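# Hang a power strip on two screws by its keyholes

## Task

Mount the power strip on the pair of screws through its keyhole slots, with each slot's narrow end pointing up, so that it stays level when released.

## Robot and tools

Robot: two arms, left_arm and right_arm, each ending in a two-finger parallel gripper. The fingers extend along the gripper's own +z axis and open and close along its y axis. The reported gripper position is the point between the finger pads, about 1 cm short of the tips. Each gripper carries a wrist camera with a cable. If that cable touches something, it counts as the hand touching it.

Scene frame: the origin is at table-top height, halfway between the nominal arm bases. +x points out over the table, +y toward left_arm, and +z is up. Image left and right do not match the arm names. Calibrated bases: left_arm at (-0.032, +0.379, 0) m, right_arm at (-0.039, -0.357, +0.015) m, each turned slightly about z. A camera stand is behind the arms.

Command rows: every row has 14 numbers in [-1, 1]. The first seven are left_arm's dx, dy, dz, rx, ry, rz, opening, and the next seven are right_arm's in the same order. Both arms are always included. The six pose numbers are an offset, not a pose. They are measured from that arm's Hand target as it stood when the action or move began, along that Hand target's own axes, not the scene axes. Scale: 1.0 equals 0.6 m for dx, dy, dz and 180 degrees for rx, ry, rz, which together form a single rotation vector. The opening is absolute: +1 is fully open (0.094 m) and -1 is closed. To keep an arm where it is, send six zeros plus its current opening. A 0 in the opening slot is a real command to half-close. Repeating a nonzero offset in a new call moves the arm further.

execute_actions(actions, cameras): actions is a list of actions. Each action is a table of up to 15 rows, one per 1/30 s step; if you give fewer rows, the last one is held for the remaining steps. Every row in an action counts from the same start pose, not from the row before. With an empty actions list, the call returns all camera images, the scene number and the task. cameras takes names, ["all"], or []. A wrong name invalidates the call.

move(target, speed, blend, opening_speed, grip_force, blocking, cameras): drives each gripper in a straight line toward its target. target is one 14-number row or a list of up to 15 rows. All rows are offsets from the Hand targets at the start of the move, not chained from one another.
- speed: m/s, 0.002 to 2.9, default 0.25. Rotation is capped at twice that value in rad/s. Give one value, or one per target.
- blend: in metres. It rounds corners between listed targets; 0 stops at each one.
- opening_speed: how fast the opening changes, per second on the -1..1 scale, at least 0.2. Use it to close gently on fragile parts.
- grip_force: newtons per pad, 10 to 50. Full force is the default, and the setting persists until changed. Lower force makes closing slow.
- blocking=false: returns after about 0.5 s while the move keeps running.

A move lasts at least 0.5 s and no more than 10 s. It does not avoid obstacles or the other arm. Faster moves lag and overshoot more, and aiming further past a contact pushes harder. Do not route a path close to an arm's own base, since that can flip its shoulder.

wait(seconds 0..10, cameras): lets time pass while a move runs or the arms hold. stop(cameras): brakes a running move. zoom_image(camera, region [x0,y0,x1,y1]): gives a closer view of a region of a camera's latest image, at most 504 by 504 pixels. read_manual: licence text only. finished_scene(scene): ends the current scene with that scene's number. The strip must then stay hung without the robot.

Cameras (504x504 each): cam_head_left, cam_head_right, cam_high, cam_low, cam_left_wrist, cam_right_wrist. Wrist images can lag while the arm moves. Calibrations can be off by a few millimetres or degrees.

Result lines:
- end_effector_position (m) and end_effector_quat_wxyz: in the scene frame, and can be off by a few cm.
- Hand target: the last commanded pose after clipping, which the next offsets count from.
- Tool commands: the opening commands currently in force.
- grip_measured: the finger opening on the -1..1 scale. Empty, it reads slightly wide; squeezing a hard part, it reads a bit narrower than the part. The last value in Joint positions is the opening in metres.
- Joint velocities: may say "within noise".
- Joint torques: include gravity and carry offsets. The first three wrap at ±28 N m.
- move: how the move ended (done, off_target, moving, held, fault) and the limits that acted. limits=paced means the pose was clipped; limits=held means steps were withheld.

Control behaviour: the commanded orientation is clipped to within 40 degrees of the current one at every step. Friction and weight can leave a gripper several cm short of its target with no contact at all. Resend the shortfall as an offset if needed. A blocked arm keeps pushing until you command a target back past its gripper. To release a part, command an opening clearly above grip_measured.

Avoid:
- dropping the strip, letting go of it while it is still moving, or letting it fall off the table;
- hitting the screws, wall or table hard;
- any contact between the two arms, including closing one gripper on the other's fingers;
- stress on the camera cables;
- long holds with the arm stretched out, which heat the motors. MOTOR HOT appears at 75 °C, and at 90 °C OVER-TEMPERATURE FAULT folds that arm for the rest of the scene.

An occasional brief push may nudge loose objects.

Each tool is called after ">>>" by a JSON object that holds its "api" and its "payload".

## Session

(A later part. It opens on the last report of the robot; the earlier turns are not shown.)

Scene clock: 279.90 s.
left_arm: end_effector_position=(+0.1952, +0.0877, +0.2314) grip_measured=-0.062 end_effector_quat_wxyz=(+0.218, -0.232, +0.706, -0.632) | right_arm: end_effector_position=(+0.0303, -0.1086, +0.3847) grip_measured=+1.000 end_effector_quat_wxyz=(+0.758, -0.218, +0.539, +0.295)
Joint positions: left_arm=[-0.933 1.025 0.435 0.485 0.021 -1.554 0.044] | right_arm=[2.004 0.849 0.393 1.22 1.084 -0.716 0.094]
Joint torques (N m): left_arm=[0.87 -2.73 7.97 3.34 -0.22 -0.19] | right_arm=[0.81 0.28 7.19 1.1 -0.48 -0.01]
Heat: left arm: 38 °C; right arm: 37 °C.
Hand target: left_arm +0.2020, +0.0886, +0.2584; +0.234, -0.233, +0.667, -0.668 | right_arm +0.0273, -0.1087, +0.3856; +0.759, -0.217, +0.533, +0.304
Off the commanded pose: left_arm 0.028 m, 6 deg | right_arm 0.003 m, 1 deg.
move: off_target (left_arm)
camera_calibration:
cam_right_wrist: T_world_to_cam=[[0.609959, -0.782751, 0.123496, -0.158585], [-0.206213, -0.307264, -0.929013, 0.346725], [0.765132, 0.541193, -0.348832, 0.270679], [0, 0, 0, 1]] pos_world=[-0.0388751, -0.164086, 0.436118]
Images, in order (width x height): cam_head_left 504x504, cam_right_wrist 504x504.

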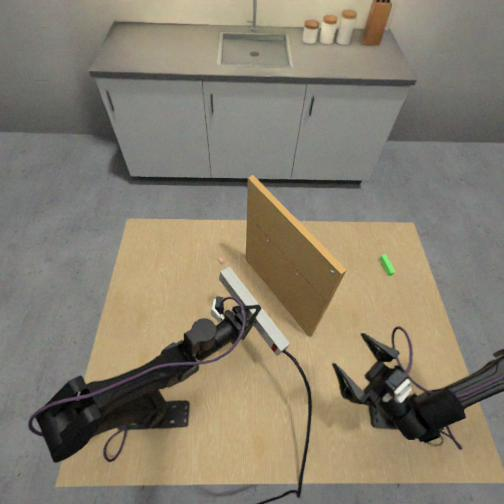

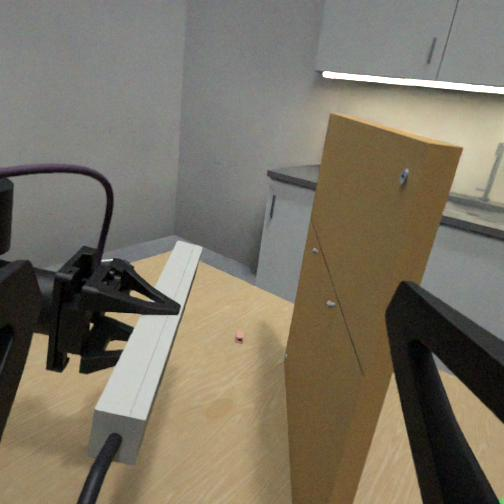

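>>> {"api": "move", "payload": {"target": [-0.143,-0.04,0.13,0.035,0.008,0,-0.8,0,0,0,0,0,0,1], "cameras": ["cam_right_wrist","cam_head_left"]}}

>>> {"api": "zoom_image", "payload": {"camera": "cam_right_wrist", "region": [200, 180, 400, 380]}}

>>> {"api": "zoom_image", "payload": {"camera": "cam_head_left", "region": [210, 210, 330, 330]}}

Scene clock: 308.43 s.
left_arm: end_effector_position=(+0.3002, +0.0794, +0.2398) grip_measured=-0.062 end_effector_quat_wxyz=(+0.202, -0.213, +0.682, -0.670) | right_arm: end_effector_position=(+0.0304, -0.1088, +0.3849) grip_measured=+1.000 end_effector_quat_wxyz=(+0.758, -0.217, +0.539, +0.296)
Joint positions: left_arm=[-0.613 1.466 0.657 0.786 0.395 -1.571 0.044] | right_arm=[2.004 0.849 0.393 1.222 1.084 -0.717 0.094]
Joint torques (N m): left_arm=[0.84 -5.86 11.41 3.29 -0.43 -0.44] | right_arm=[0.83 0.32 7.17 1.11 -0.48 -0.04]
Heat: left arm: 42 °C; right arm: 34 °C.
Hand target: left_arm +0.3177, +0.0810, +0.2825; +0.238, -0.211, +0.633, -0.706 | right_arm +0.0273, -0.1087, +0.3857; +0.759, -0.217, +0.533, +0.304
Off the commanded pose: left_arm 0.046 m, 8 deg | right_arm 0.003 m, 1 deg.
move: off_target (left_arm)
camera_calibration:
cam_right_wrist: T_world_to_cam=[[0.609734, -0.783097, 0.122412, -0.158486], [-0.206508, -0.306064, -0.929344, 0.347075], [0.765231, 0.541373, -0.348333, 0.270616], [0, 0, 0, 1]] pos_world=[-0.0387753, -0.164387, 0.436217]
Images, in order (width x height): cam_head_left 504x504, cam_right_wrist 504x504.

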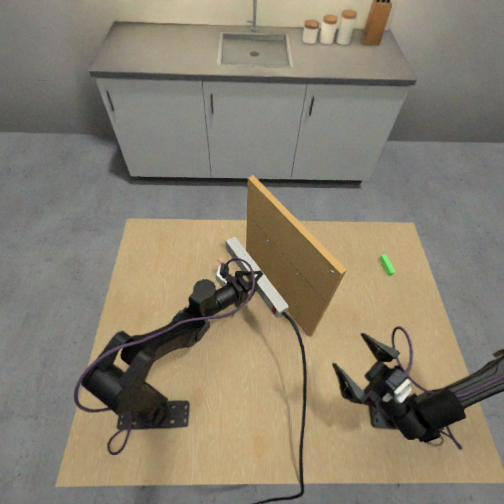

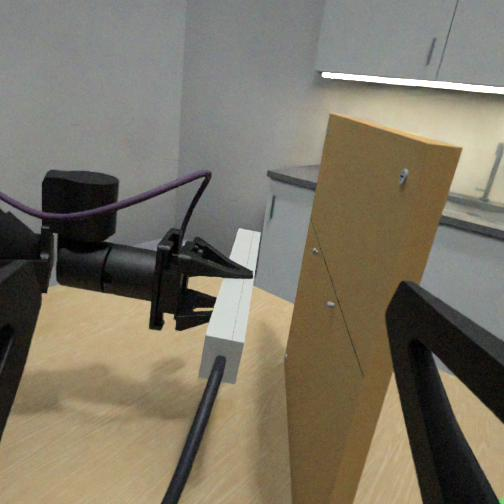

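Scaled by 2.520 from the camera's 504x504 image, which has a finer 720x720 frame.

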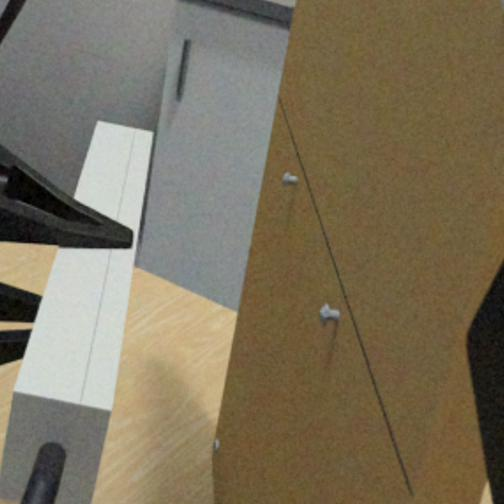

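Scaled by 4.200 from the camera's 504x504 image, which has a finer 720x720 frame.

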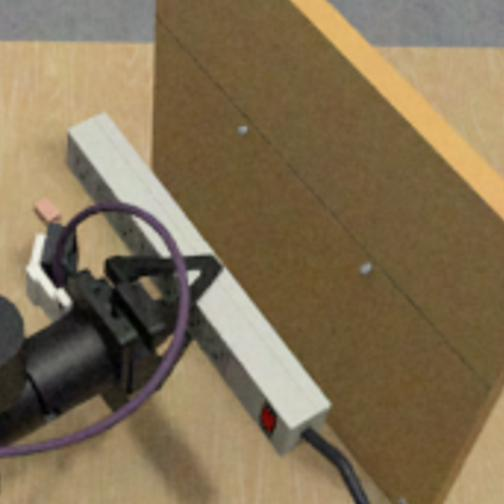

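>>> {"api": "move", "payload": {"target": [-0.007,-0.057,0.09,0,-0.008,-0.0085,-0.8,0,0,0,0,0,0,1], "speed": 0.15, "cameras": ["cam_right_wrist","cam_head_left"]}}

>>> {"api": "zoom_image", "payload": {"camera": "cam_right_wrist", "region": [200, 180, 400, 380]}}

>>> {"api": "zoom_image", "payload": {"camera": "cam_head_left", "region": [210, 210, 330, 330]}}

Scene clock: 351.03 s.
left_arm: end_effector_position=(+0.3371, +0.0412, +0.2882) grip_measured=-0.062 end_effector_quat_wxyz=(+0.207, -0.222, +0.668, -0.680) | right_arm: end_effector_position=(+0.0304, -0.1088, +0.3849) grip_measured=+1.000 end_effector_quat_wxyz=(+0.758, -0.217, +0.539, +0.296)
Joint positions: left_arm=[-0.659 1.581 0.947 0.643 0.328 -1.599 0.044] | right_arm=[2.004 0.849 0.393 1.222 1.084 -0.717 0.094]
Joint torques (N m): left_arm=[0.17 -7.24 11.36 3.04 -0.57 -0.34] | right_arm=[0.83 0.34 7.17 1.1 -0.48 -0.04]
Heat: left arm: 50 °C; right arm: 32 °C.
Hand target: left_arm +0.3510, +0.0437, +0.3224; +0.236, -0.229, +0.627, -0.706 | right_arm +0.0273, -0.1087, +0.3857; +0.759, -0.217, +0.533, +0.304
Off the commanded pose: left_arm 0.037 m, 7 deg | right_arm 0.003 m, 1 deg.
move: off_target (left_arm)
camera_calibration:
cam_right_wrist: T_world_to_cam=[[0.609734, -0.783097, 0.122412, -0.158486], [-0.206508, -0.306064, -0.929344, 0.347075], [0.765231, 0.541373, -0.348333, 0.270616], [0, 0, 0, 1]] pos_world=[-0.0387753, -0.164387, 0.436217]
Images, in order (width x height): cam_head_left 504x504, cam_right_wrist 504x504.

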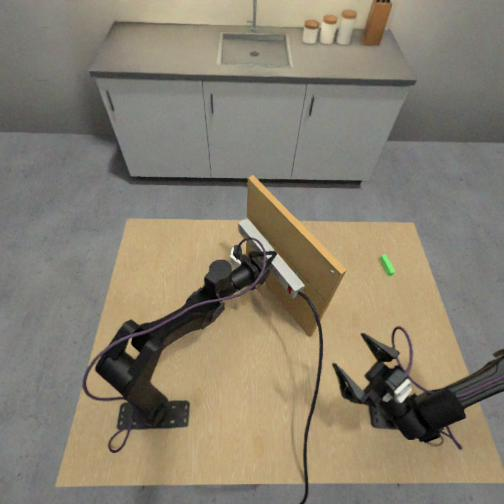

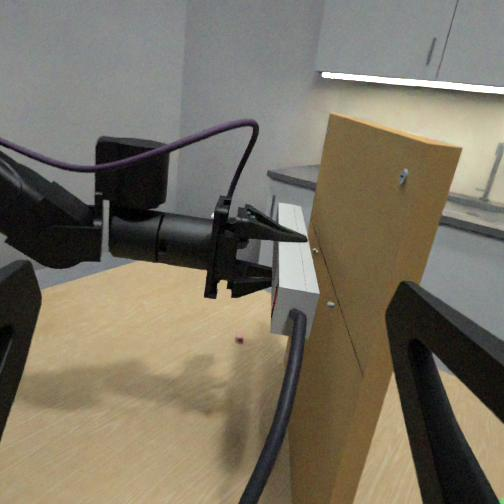

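Scaled by 2.520 from the camera's 504x504 image, which has a finer 720x720 frame.

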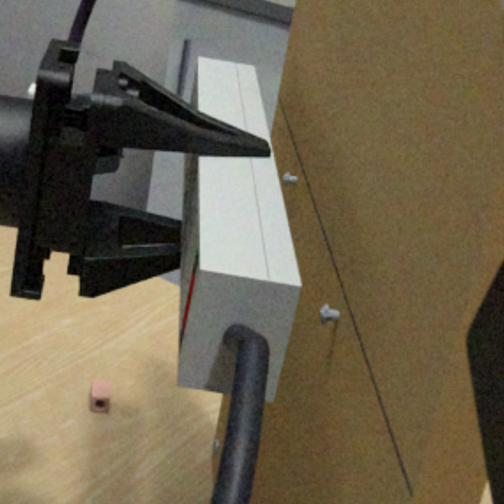

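Scaled by 4.200 from the camera's 504x504 image, which has a finer 720x720 frame.

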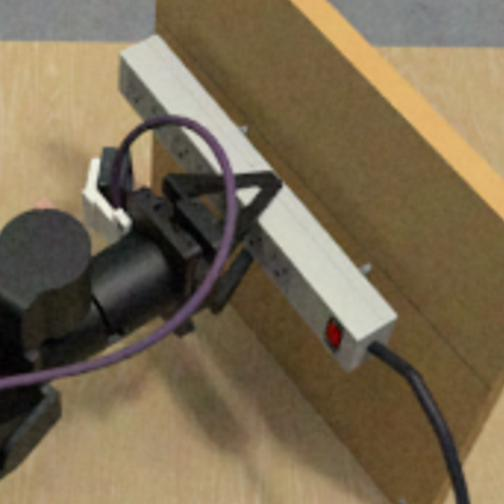

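>>> {"api": "move", "payload": {"target": [0.015,0.02,0.012,0,-0.007,-0.003,-0.8,0,0,0,0,0,0,1], "speed": 0.15, "cameras": ["cam_right_wrist","cam_head_left","cam_head_right"]}}

>>> {"api": "zoom_image", "payload": {"camera": "cam_right_wrist", "region": [200, 180, 400, 380]}}

>>> {"api": "zoom_image", "payload": {"camera": "cam_head_left", "region": [230, 210, 320, 300]}}

>>> {"api": "zoom_image", "payload": {"camera": "cam_head_right", "region": [240, 210, 330, 300]}}

Scene clock: 372.30 s.
left_arm: end_effector_position=(+0.3367, +0.0297, +0.2772) grip_measured=-0.062 end_effector_quat_wxyz=(+0.210, -0.237, +0.668, -0.673) | right_arm: end_effector_position=(+0.0304, -0.1088, +0.3849) grip_measured=+1.000 end_effector_quat_wxyz=(+0.758, -0.217, +0.539, +0.296)
Joint positions: left_arm=[-0.702 1.612 0.947 0.66 0.257 -1.608 0.044] | right_arm=[2.004 0.849 0.393 1.222 1.084 -0.717 0.094]
Joint torques (N m): left_arm=[0.02 -7.27 10.39 3.19 -0.55 -0.34] | right_arm=[0.83 0.34 7.19 1.1 -0.48 -0.04]
Heat: left arm: 48 °C; right arm: 32 °C.
Hand target: left_arm +0.3490, +0.0313, +0.3115; +0.240, -0.239, +0.623, -0.705 | right_arm +0.0273, -0.1087, +0.3857; +0.759, -0.217, +0.533, +0.304
Off the commanded pose: left_arm 0.037 m, 7 deg | right_arm 0.003 m, 1 deg.
move: off_target (left_arm)
camera_calibration:
cam_right_wrist: T_world_to_cam=[[0.609734, -0.783097, 0.122412, -0.158486], [-0.206508, -0.306064, -0.929344, 0.347075], [0.765231, 0.541373, -0.348333, 0.270616], [0, 0, 0, 1]] pos_world=[-0.0387753, -0.164387, 0.436217]
Images, in order (width x height): cam_head_left 504x504, cam_head_right 504x504, cam_right_wrist 504x504.

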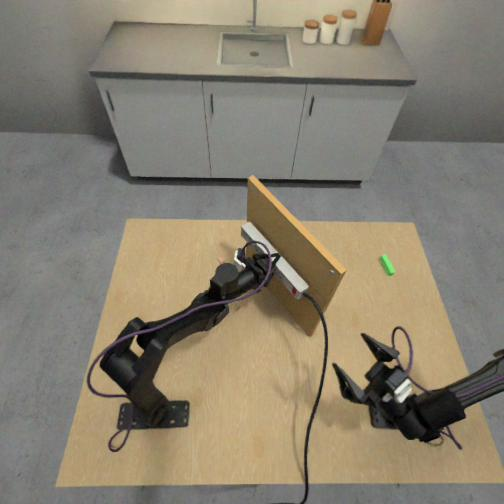

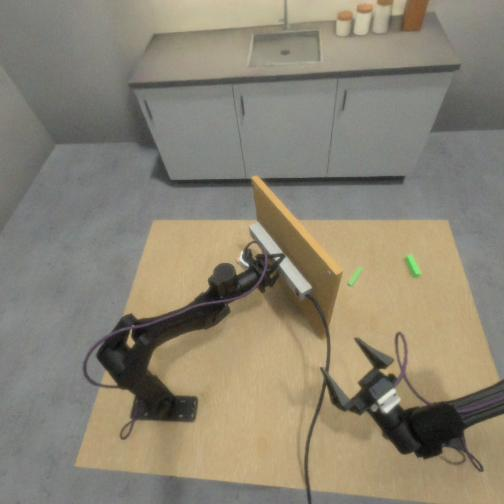

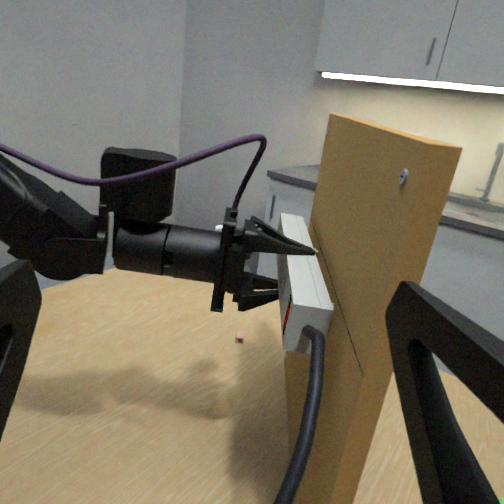

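Scaled by 2.520 from the camera's 504x504 image, which has a finer 720x720 frame.

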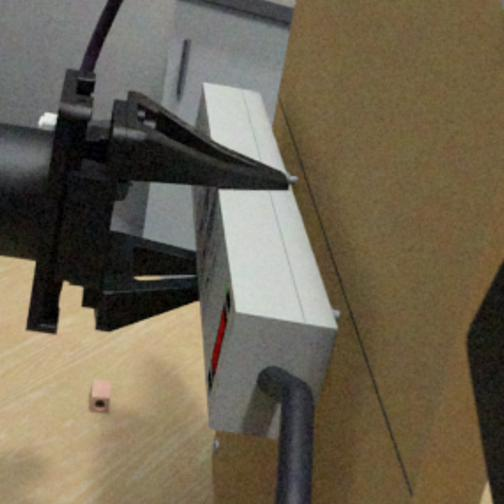

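Scaled by 5.600 from the camera's 504x504 image, which has a finer 720x720 frame.

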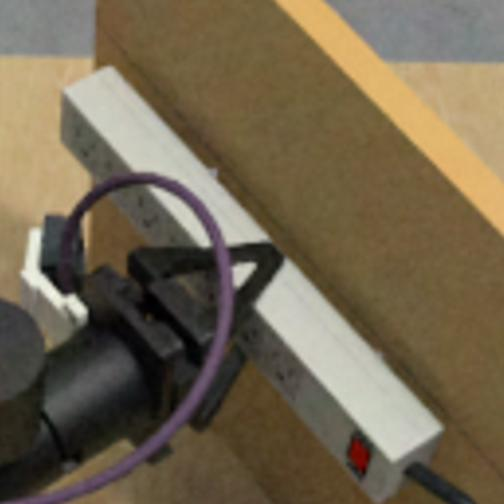

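Scaled by 5.600 from the camera's 504x504 image, which has a finer 720x720 frame.

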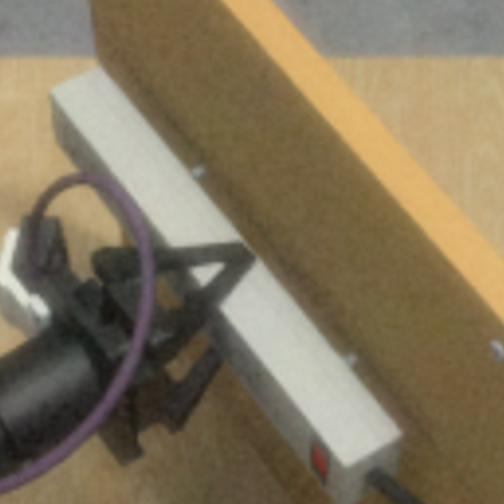

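>>> {"api": "move", "payload": {"target": [0.012,-0.007,-0.004,0,0.001,-0.002,-0.8,0,0,0,0,0,0,1], "speed": 0.15, "cameras": ["cam_right_wrist","cam_head_left"]}}

>>> {"api": "zoom_image", "payload": {"camera": "cam_right_wrist", "region": [200, 180, 400, 380]}}

>>> {"api": "zoom_image", "payload": {"camera": "cam_head_left", "region": [230, 210, 320, 300]}}

Scene clock: 403.07 s.
left_arm: end_effector_position=(+0.3332, +0.0253, +0.2772) grip_measured=-0.062 end_effector_quat_wxyz=(+0.209, -0.238, +0.668, -0.674) | right_arm: end_effector_position=(+0.0304, -0.1088, +0.3849) grip_measured=+1.000 end_effector_quat_wxyz=(+0.758, -0.217, +0.539, +0.296)
Joint positions: left_arm=[-0.719 1.612 0.947 0.66 0.24 -1.612 0.044] | right_arm=[2.004 0.849 0.393 1.222 1.084 -0.717 0.094]
Joint torques (N m): left_arm=[-0.17 -8.92 10.03 3.03 -0.49 -0.31] | right_arm=[0.83 0.32 7.17 1.11 -0.48 -0.04]
Heat: left arm: 49 °C; right arm: 32 °C.
Hand target: left_arm +0.3418, +0.0290, +0.3156; +0.237, -0.240, +0.623, -0.706 | right_arm +0.0273, -0.1087, +0.3857; +0.759, -0.217, +0.533, +0.304
Off the commanded pose: left_arm 0.040 m, 7 deg | right_arm 0.003 m, 1 deg.
move: off_target (left_arm)
camera_calibration:
cam_right_wrist: T_world_to_cam=[[0.609734, -0.783097, 0.122412, -0.158486], [-0.206508, -0.306064, -0.929344, 0.347075], [0.765231, 0.541373, -0.348333, 0.270616], [0, 0, 0, 1]] pos_world=[-0.0387753, -0.164387, 0.436217]
Images, in order (width x height): cam_head_left 504x504, cam_right_wrist 504x504.

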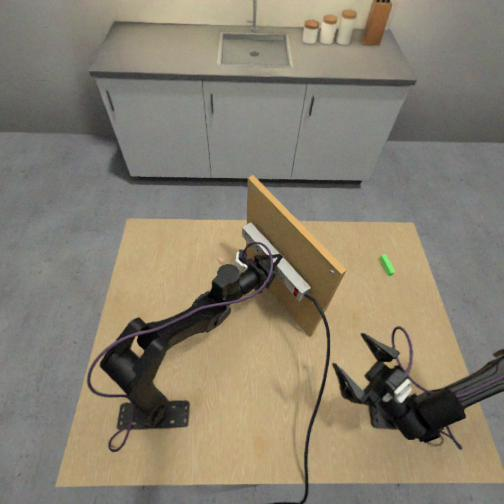

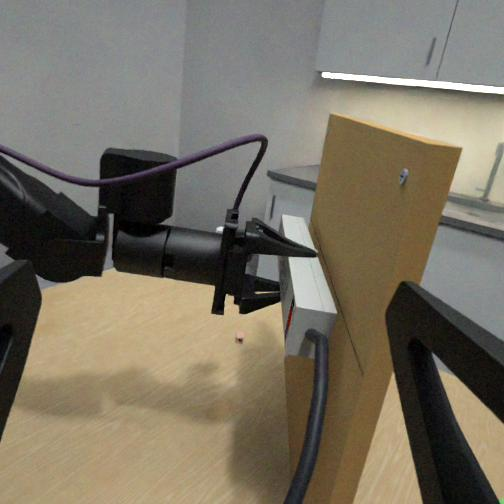

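Scaled by 2.520 from the camera's 504x504 image, which has a finer 720x720 frame.

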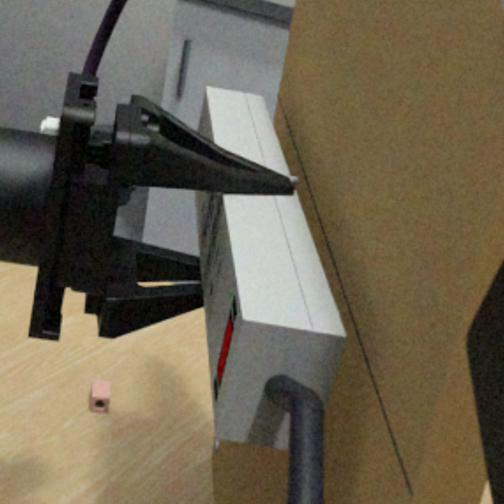

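Scaled by 5.600 from the camera's 504x504 image, which has a finer 720x720 frame.

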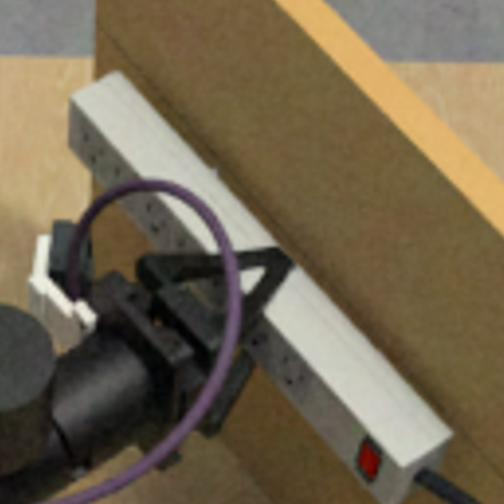

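>>> {"api": "move", "payload": {"target": [[0,-0.012,-0.02,0,0.003,0,-0.8,0,0,0,0,0,0,1],[0.001,-0.008,0.004,0,0.003,0,-0.8,0,0,0,0,0,0,1],[0.001,-0.006,0.03,0,0.003,0,-0.8,0,0,0,0,0,0,1]], "speed": 0.1, "cameras": ["cam_right_wrist","cam_head_left"]}}

>>> {"api": "zoom_image", "payload": {"camera": "cam_right_wrist", "region": [200, 180, 400, 380]}}

>>> {"api": "zoom_image", "payload": {"camera": "cam_head_left", "region": [230, 210, 320, 300]}}

Scene clock: 417.50 s.
left_arm: end_effector_position=(+0.3375, +0.0183, +0.2853) grip_measured=-0.062 end_effector_quat_wxyz=(+0.208, -0.235, +0.667, -0.676) | right_arm: end_effector_position=(+0.0304, -0.1088, +0.3849) grip_measured=+1.000 end_effector_quat_wxyz=(+0.758, -0.217, +0.539, +0.296)
Joint positions: left_arm=[-0.724 1.632 0.996 0.636 0.242 -1.612 0.044] | right_arm=[2.004 0.849 0.393 1.222 1.084 -0.717 0.094]
Joint torques (N m): left_arm=[-0.08 -6.34 12.88 3.05 -0.56 -0.33] | right_arm=[0.83 0.34 7.19 1.11 -0.48 -0.04]
Heat: left arm: 49 °C; right arm: 32 °C.
Hand target: left_arm +0.3526, +0.0152, +0.3213; +0.234, -0.237, +0.624, -0.707 | right_arm +0.0273, -0.1087, +0.3857; +0.759, -0.217, +0.533, +0.304
Off the commanded pose: left_arm 0.039 m, 7 deg | right_arm 0.003 m, 1 deg.
move: off_target (left_arm)
camera_calibration:
cam_right_wrist: T_world_to_cam=[[0.609734, -0.783097, 0.122412, -0.158486], [-0.206508, -0.306064, -0.929344, 0.347075], [0.765231, 0.541373, -0.348333, 0.270616], [0, 0, 0, 1]] pos_world=[-0.0387753, -0.164387, 0.436217]
Images, in order (width x height): cam_head_left 504x504, cam_right_wrist 504x504.

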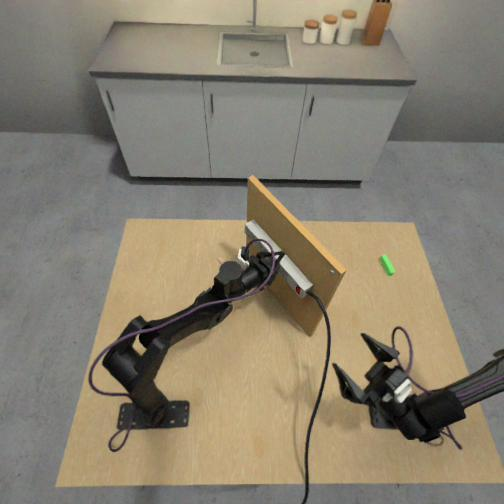

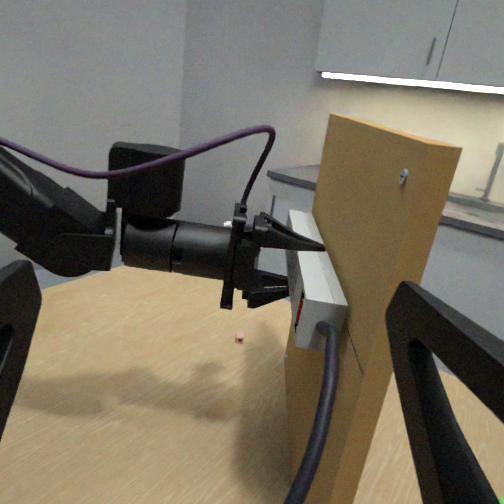

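Scaled by 2.520 from the camera's 504x504 image, which has a finer 720x720 frame.

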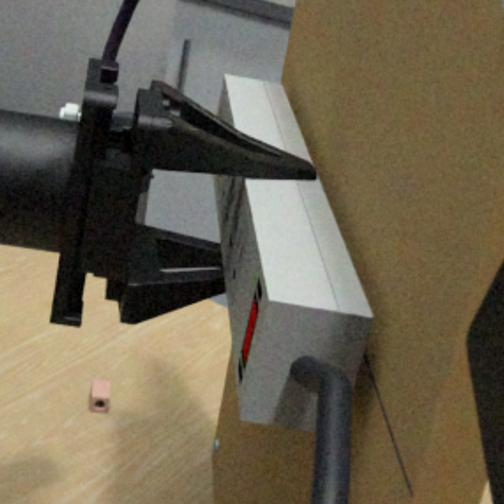

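Scaled by 5.600 from the camera's 504x504 image, which has a finer 720x720 frame.

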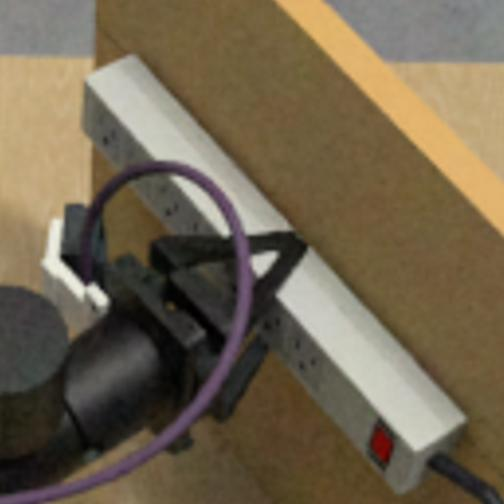

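>>> {"api": "move", "payload": {"target": [[0,0.004,-0.06,0,0,0,-0.8,0,0,0,0,0,0,1],[0,0.013,-0.025,0,0,0.0,-0.8,0,0,0,0,0,0,1],[0,0.008,0.005,0,0,0.001,-0.8,0,0,0,0,0,0,1]], "speed": 0.1, "cameras": ["cam_right_wrist","cam_head_left"]}}

>>> {"api": "zoom_image", "payload": {"camera": "cam_right_wrist", "region": [200, 180, 400, 380]}}

>>> {"api": "zoom_image", "payload": {"camera": "cam_head_left", "region": [230, 210, 320, 300]}}

Scene clock: 429.10 s.
left_arm: end_effector_position=(+0.3379, +0.0181, +0.2799) grip_measured=-0.062 end_effector_quat_wxyz=(+0.206, -0.236, +0.666, -0.677) | right_arm: end_effector_position=(+0.0304, -0.1088, +0.3849) grip_measured=+1.000 end_effector_quat_wxyz=(+0.758, -0.217, +0.539, +0.296)
Joint positions: left_arm=[-0.723 1.642 0.983 0.662 0.243 -1.616 0.044] | right_arm=[2.004 0.849 0.393 1.222 1.084 -0.717 0.094]
Joint torques (N m): left_arm=[-0.4 -5.89 13.87 3.01 -0.52 -0.21] | right_arm=[0.83 0.32 7.17 1.1 -0.48 -0.04]
Heat: left arm: 49 °C; right arm: 31 °C.
Hand target: left_arm +0.3547, +0.0124, +0.3167; +0.235, -0.236, +0.624, -0.707 | right_arm +0.0273, -0.1087, +0.3857; +0.759, -0.217, +0.533, +0.304
Off the commanded pose: left_arm 0.041 m, 7 deg | right_arm 0.003 m, 1 deg.
move: off_target (left_arm)
camera_calibration:
cam_right_wrist: T_world_to_cam=[[0.609734, -0.783097, 0.122412, -0.158486], [-0.206508, -0.306064, -0.929344, 0.347075], [0.765231, 0.541373, -0.348333, 0.270616], [0, 0, 0, 1]] pos_world=[-0.0387753, -0.164387, 0.436217]
Images, in order (width x height): cam_head_left 504x504, cam_right_wrist 504x504.

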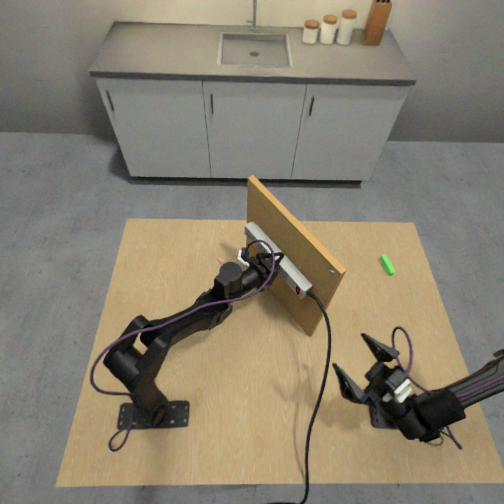

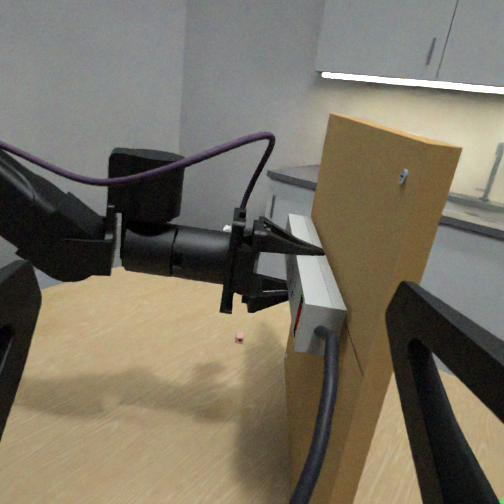

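Scaled by 2.520 from the camera's 504x504 image, which has a finer 720x720 frame.

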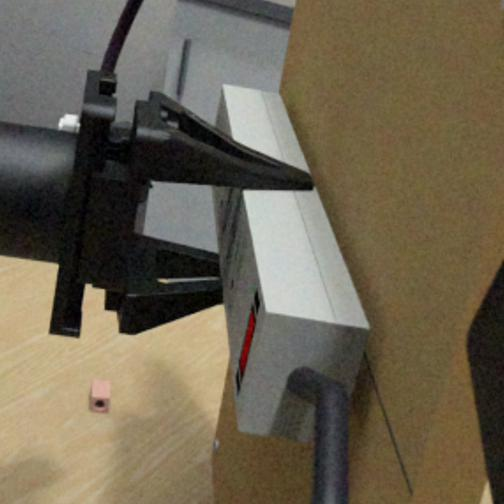

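Scaled by 5.600 from the camera's 504x504 image, which has a finer 720x720 frame.

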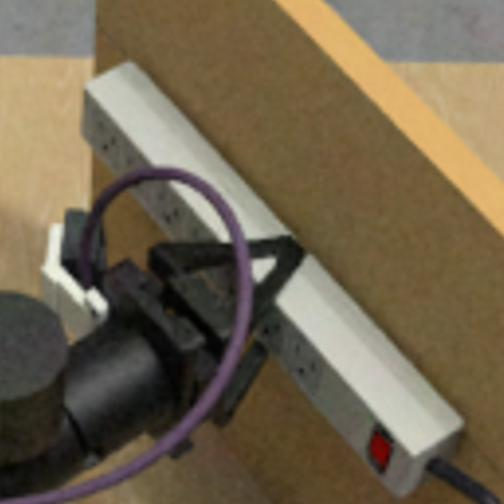

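>>> {"api": "move", "payload": {"target": [[0.005,0.004,-0.06,0,0,0,-0.8,0,0,0,0,0,0,1],[0.008,0.004,-0.028,0,0,0.0,-0.8,0,0,0,0,0,0,1],[0.007,0.0,0.01,0,0.002,0,-0.8,0,0,0,0,0,0,1]], "speed": 0.1, "cameras": ["cam_right_wrist"]}}

>>> {"api": "zoom_image", "payload": {"camera": "cam_right_wrist", "region": [200, 180, 400, 380]}}

Scene clock: 447.30 s.
left_arm: end_effector_position=(+0.3355, +0.0134, +0.2812) grip_measured=-0.063 end_effector_quat_wxyz=(+0.205, -0.232, +0.666, -0.678) | right_arm: end_effector_position=(+0.0304, -0.1088, +0.3849) grip_measured=+1.000 end_effector_quat_wxyz=(+0.758, -0.217, +0.539, +0.296)
Joint positions: left_arm=[-0.735 1.646 0.992 0.659 0.239 -1.613 0.044] | right_arm=[2.004 0.849 0.393 1.222 1.084 -0.717 0.094]
Joint torques (N m): left_arm=[-0.34 -4.86 14.99 2.99 -0.53 -0.24] | right_arm=[0.83 0.34 7.17 1.11 -0.48 -0.04]
Heat: left arm: 49 °C; right arm: 31 °C.
Hand target: left_arm +0.3552, +0.0052, +0.3178; +0.233, -0.234, +0.625, -0.708 | right_arm +0.0273, -0.1087, +0.3857; +0.759, -0.217, +0.533, +0.304
Off the commanded pose: left_arm 0.042 m, 7 deg | right_arm 0.003 m, 1 deg.
move: off_target (left_arm)
camera_calibration:
cam_right_wrist: T_world_to_cam=[[0.609734, -0.783097, 0.122412, -0.158486], [-0.206508, -0.306064, -0.929344, 0.347075], [0.765231, 0.541373, -0.348333, 0.270616], [0, 0, 0, 1]] pos_world=[-0.0387753, -0.164387, 0.436217]
Images, in order (width x height): cam_right_wrist 504x504.

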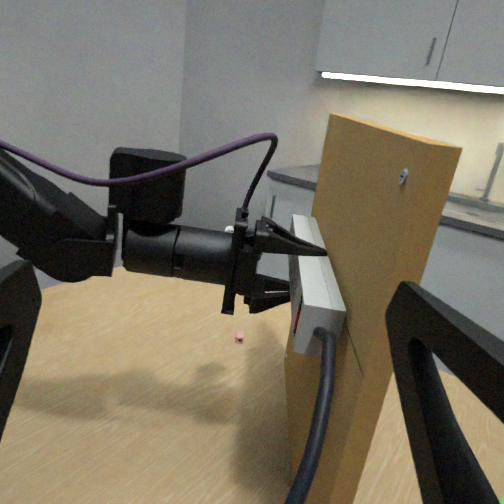

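Scaled by 2.520 from the camera's 504x504 image, which has a finer 720x720 frame.

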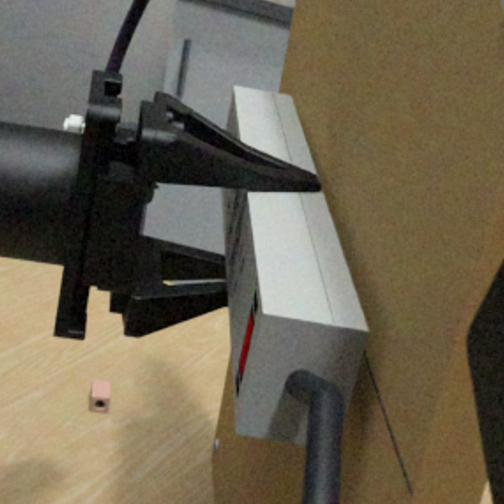

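>>> {"api": "move", "payload": {"target": [[0,0,0.006,0,-0.02,0,-0.8,0,0,0,0,0,0,1]], "speed": 0.1, "cameras": ["cam_right_wrist","cam_head_left"]}}

>>> {"api": "zoom_image", "payload": {"camera": "cam_right_wrist", "region": [200, 180, 400, 380]}}

>>> {"api": "zoom_image", "payload": {"camera": "cam_head_left", "region": [230, 210, 320, 300]}}

Scene clock: 457.07 s.
left_arm: end_effector_position=(+0.3356, +0.0127, +0.2807) grip_measured=-0.063 end_effector_quat_wxyz=(+0.213, -0.240, +0.665, -0.674) | right_arm: end_effector_position=(+0.0304, -0.1088, +0.3849) grip_measured=+1.000 end_effector_quat_wxyz=(+0.758, -0.217, +0.539, +0.296)
Joint positions: left_arm=[-0.748 1.644 0.992 0.652 0.201 -1.611 0.044] | right_arm=[2.004 0.849 0.393 1.222 1.084 -0.717 0.094]
Joint torques (N m): left_arm=[-2.17 -4.81 15.45 2.89 -1.15 -0.26] | right_arm=[0.83 0.34 7.19 1.11 -0.48 -0.04]
Heat: left arm: 50 °C; right arm: 31 °C.
Hand target: left_arm +0.3574, +0.0023, +0.3181; +0.253, -0.256, +0.617, -0.700 | right_arm +0.0273, -0.1087, +0.3857; +0.759, -0.217, +0.533, +0.304
Off the commanded pose: left_arm 0.045 m, 8 deg | right_arm 0.003 m, 1 deg.
move: off_target (left_arm)
camera_calibration:
cam_right_wrist: T_world_to_cam=[[0.609734, -0.783097, 0.122412, -0.158486], [-0.206508, -0.306064, -0.929344, 0.347075], [0.765231, 0.541373, -0.348333, 0.270616], [0, 0, 0, 1]] pos_world=[-0.0387753, -0.164387, 0.436217]
Images, in order (width x height): cam_head_left 504x504, cam_right_wrist 504x504.

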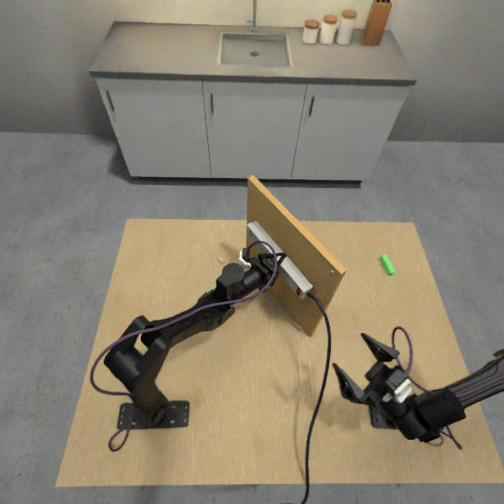

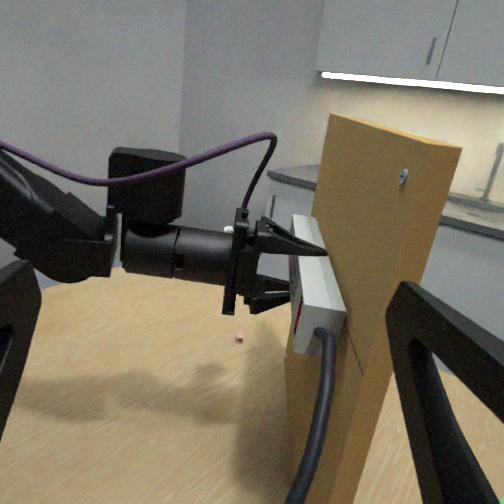

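Scaled by 2.520 from the camera's 504x504 image, which has a finer 720x720 frame.

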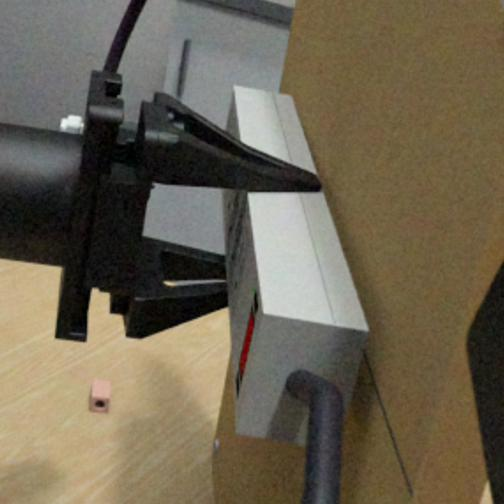

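Scaled by 5.600 from the camera's 504x504 image, which has a finer 720x720 frame.

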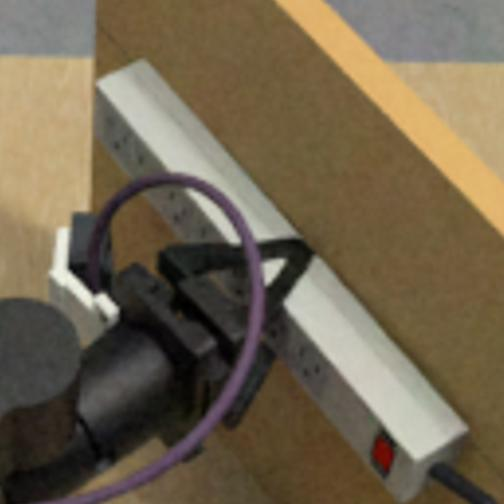

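>>> {"api": "move", "payload": {"target": [[0,0,0.0,0,0,0.012,-0.8,0,0,0,0,0,0,1],[0,0,0.0,0,0,-0.012,-0.8,0,0,0,0,0,0,1],[0,0,0.0,0,0,-0.024,-0.8,0,0,0,0,0,0,1]], "speed": 0.1, "cameras": ["cam_right_wrist"]}}

>>> {"api": "zoom_image", "payload": {"camera": "cam_right_wrist", "region": [200, 180, 400, 380]}}

Scene clock: 469.00 s.
left_arm: end_effector_position=(+0.3356, +0.0129, +0.2809) grip_measured=-0.063 end_effector_quat_wxyz=(+0.213, -0.246, +0.664, -0.673) | right_arm: end_effector_position=(+0.0304, -0.1088, +0.3849) grip_measured=+1.000 end_effector_quat_wxyz=(+0.758, -0.217, +0.539, +0.296)
Joint positions: left_arm=[-0.752 1.641 0.992 0.647 0.191 -1.618 0.044] | right_arm=[2.004 0.849 0.393 1.222 1.084 -0.717 0.094]
Joint torques (N m): left_arm=[-1.61 -4.19 15.68 2.95 -0.94 -0.99] | right_arm=[0.83 0.34 7.19 1.11 -0.48 -0.04]
Heat: left arm: 52 °C; right arm: 31 °C.
Hand target: left_arm +0.3574, +0.0024, +0.3181; +0.226, -0.279, +0.607, -0.709 | right_arm +0.0273, -0.1087, +0.3857; +0.759, -0.217, +0.533, +0.304
Off the commanded pose: left_arm 0.044 m, 9 deg | right_arm 0.003 m, 1 deg.
move: off_target (left_arm)
camera_calibration:
cam_right_wrist: T_world_to_cam=[[0.609734, -0.783097, 0.122412, -0.158486], [-0.206508, -0.306064, -0.929344, 0.347075], [0.765231, 0.541373, -0.348333, 0.270616], [0, 0, 0, 1]] pos_world=[-0.0387753, -0.164387, 0.436217]
Images, in order (width x height): cam_right_wrist 504x504.

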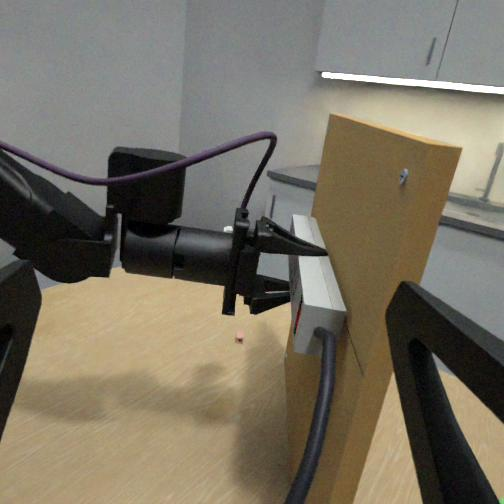

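Scaled by 2.520 from the camera's 504x504 image, which has a finer 720x720 frame.

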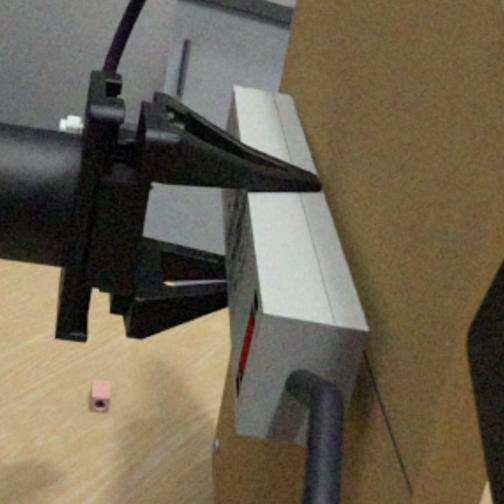

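>>> {"api": "move", "payload": {"target": [[0,0,-0.025,0,0.012,0.012,-0.8,0,0,0,0,0,0,1],[0,0,-0.02,0,0,0.014,-0.8,0,0,0,0,0,0,1],[0,0,0.003,0,0,0.014,-0.8,0,0,0,0,0,0,1]], "speed": 0.1, "cameras": ["cam_right_wrist"]}}

>>> {"api": "zoom_image", "payload": {"camera": "cam_right_wrist", "region": [200, 180, 400, 380]}}

Scene clock: 480.23 s.
left_arm: end_effector_position=(+0.3354, +0.0128, +0.2810) grip_measured=-0.063 end_effector_quat_wxyz=(+0.215, -0.245, +0.665, -0.672) | right_arm: end_effector_position=(+0.0304, -0.1088, +0.3849) grip_measured=+1.000 end_effector_quat_wxyz=(+0.758, -0.217, +0.539, +0.296)
Joint positions: left_arm=[-0.753 1.64 0.993 0.642 0.187 -1.614 0.044] | right_arm=[2.004 0.849 0.393 1.222 1.084 -0.717 0.094]
Joint torques (N m): left_arm=[-1.73 -4.22 15.91 3.05 -0.92 -0.61] | right_arm=[0.83 0.32 7.19 1.1 -0.48 -0.04]
Heat: left arm: 53 °C; right arm: 31 °C.
Hand target: left_arm +0.3585, +0.0010, +0.3182; +0.241, -0.265, +0.613, -0.704 | right_arm +0.0273, -0.1087, +0.3857; +0.759, -0.217, +0.533, +0.304
Off the commanded pose: left_arm 0.045 m, 8 deg | right_arm 0.003 m, 1 deg.
move: off_target (left_arm)
camera_calibration:
cam_right_wrist: T_world_to_cam=[[0.609734, -0.783097, 0.122412, -0.158486], [-0.206508, -0.306064, -0.929344, 0.347075], [0.765231, 0.541373, -0.348333, 0.270616], [0, 0, 0, 1]] pos_world=[-0.0387753, -0.164387, 0.436217]
Images, in order (width x height): cam_right_wrist 504x504.

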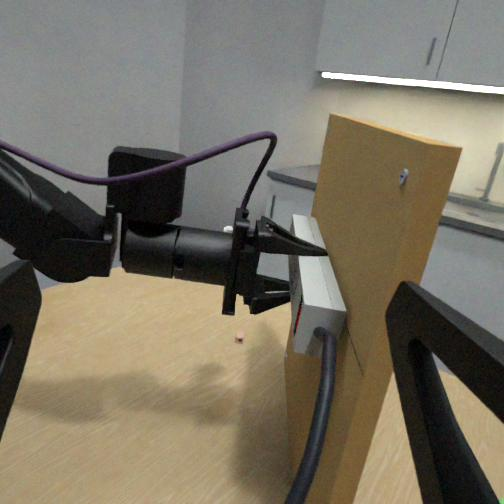

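Scaled by 2.520 from the camera's 504x504 image, which has a finer 720x720 frame.

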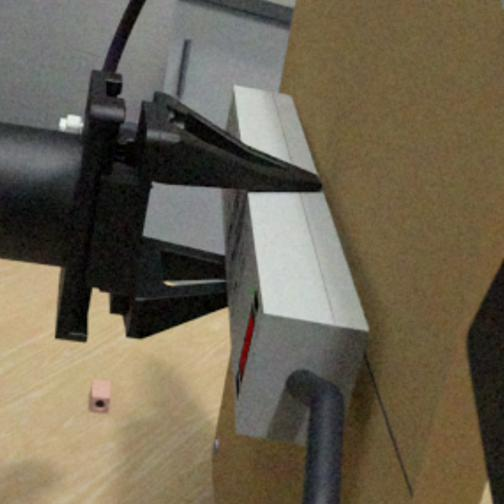

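>>> {"api": "move", "payload": {"target": [[0,0,-0.036,0,0.0,-0.02,-0.8,0,0,0,0,0,0,1],[0,0,-0.012,0,-0.01,-0.02,-0.8,0,0,0,0,0,0,1]], "speed": 0.1, "cameras": ["cam_right_wrist"]}}

>>> {"api": "zoom_image", "payload": {"camera": "cam_right_wrist", "region": [200, 180, 400, 380]}}

Scene clock: 489.67 s.
left_arm: end_effector_position=(+0.3358, +0.0129, +0.2805) grip_measured=-0.063 end_effector_quat_wxyz=(+0.218, -0.259, +0.661, -0.670) | right_arm: end_effector_position=(+0.0304, -0.1088, +0.3849) grip_measured=+1.000 end_effector_quat_wxyz=(+0.758, -0.217, +0.539, +0.296)
Joint positions: left_arm=[-0.766 1.637 0.991 0.639 0.149 -1.628 0.044] | right_arm=[2.004 0.849 0.393 1.222 1.084 -0.717 0.094]
Joint torques (N m): left_arm=[-1.72 -5.72 14.13 3.02 -0.95 -1.11] | right_arm=[0.84 0.34 7.17 1.11 -0.48 -0.04]
Heat: left arm: 52 °C; right arm: 31 °C.
Hand target: left_arm +0.3538, +0.0064, +0.3175; +0.229, -0.296, +0.601, -0.707 | right_arm +0.0273, -0.1087, +0.3857; +0.759, -0.217, +0.533, +0.304
Off the commanded pose: left_arm 0.042 m, 9 deg | right_arm 0.003 m, 1 deg.
move: off_target (left_arm)
camera_calibration:
cam_right_wrist: T_world_to_cam=[[0.609734, -0.783097, 0.122412, -0.158486], [-0.206508, -0.306064, -0.929344, 0.347075], [0.765231, 0.541373, -0.348333, 0.270616], [0, 0, 0, 1]] pos_world=[-0.0387753, -0.164387, 0.436217]
Images, in order (width x height): cam_right_wrist 504x504.

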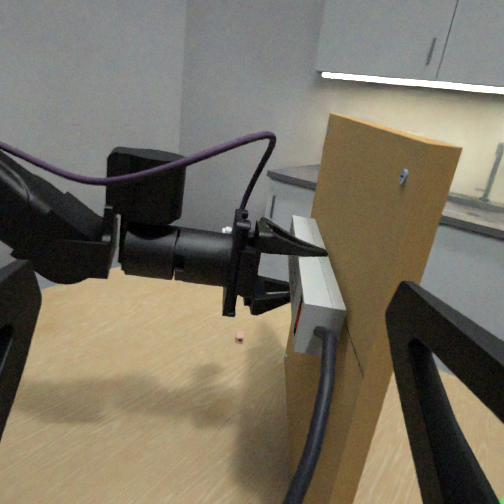

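Scaled by 2.520 from the camera's 504x504 image, which has a finer 720x720 frame.

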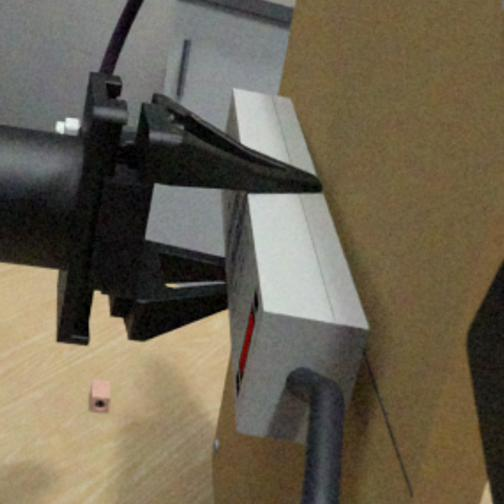

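>>> {"api": "move", "payload": {"target": [[0.02,0.0,-0.03,0,0.0,0.0,-0.8,0,0,0,0,0,0,1],[0.02,0.0,0.0,0,-0.015,0.0,-0.8,0,0,0,0,0,0,1],[-0.02,0,-0.02,0,-0.005,0.0,-0.8,0,0,0,0,0,0,1],[-0.02,0,0.0,0,-0.015,0.0,-0.8,0,0,0,0,0,0,1]], "speed": 0.08, "cameras": ["cam_right_wrist"]}}

>>> {"api": "zoom_image", "payload": {"camera": "cam_right_wrist", "region": [200, 180, 400, 380]}}

Scene clock: 501.87 s.
left_arm: end_effector_position=(+0.3380, +0.0148, +0.2809) grip_measured=-0.063 end_effector_quat_wxyz=(+0.234, -0.277, +0.655, -0.663) | right_arm: end_effector_position=(+0.0304, -0.1088, +0.3849) grip_measured=+1.000 end_effector_quat_wxyz=(+0.758, -0.217, +0.539, +0.296)
Joint positions: left_arm=[-0.784 1.632 0.992 0.627 0.08 -1.631 0.044] | right_arm=[2.004 0.849 0.393 1.222 1.084 -0.717 0.094]
Joint torques (N m): left_arm=[1.03 -5.04 14.12 3.05 -0.62 -1.05] | right_arm=[0.83 0.32 7.19 1.11 -0.48 -0.04]
Heat: left arm: 52 °C; right arm: 31 °C.
Hand target: left_arm +0.3624, +0.0144, +0.3157; +0.243, -0.312, +0.595, -0.700 | right_arm +0.0273, -0.1087, +0.3857; +0.759, -0.217, +0.533, +0.304
Off the commanded pose: left_arm 0.043 m, 9 deg | right_arm 0.003 m, 1 deg.
move: off_target (left_arm)
camera_calibration:
cam_right_wrist: T_world_to_cam=[[0.609734, -0.783097, 0.122412, -0.158486], [-0.206508, -0.306064, -0.929344, 0.347075], [0.765231, 0.541373, -0.348333, 0.270616], [0, 0, 0, 1]] pos_world=[-0.0387753, -0.164387, 0.436217]
Images, in order (width x height): cam_right_wrist 504x504.

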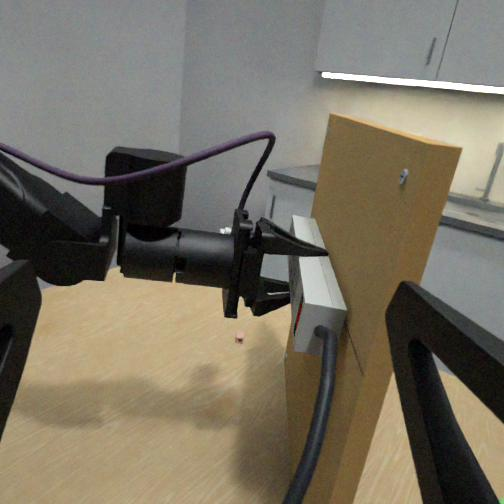

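Scaled by 2.520 from the camera's 504x504 image, which has a finer 720x720 frame.

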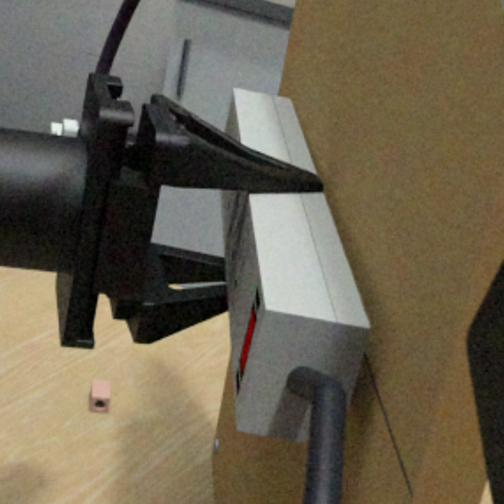

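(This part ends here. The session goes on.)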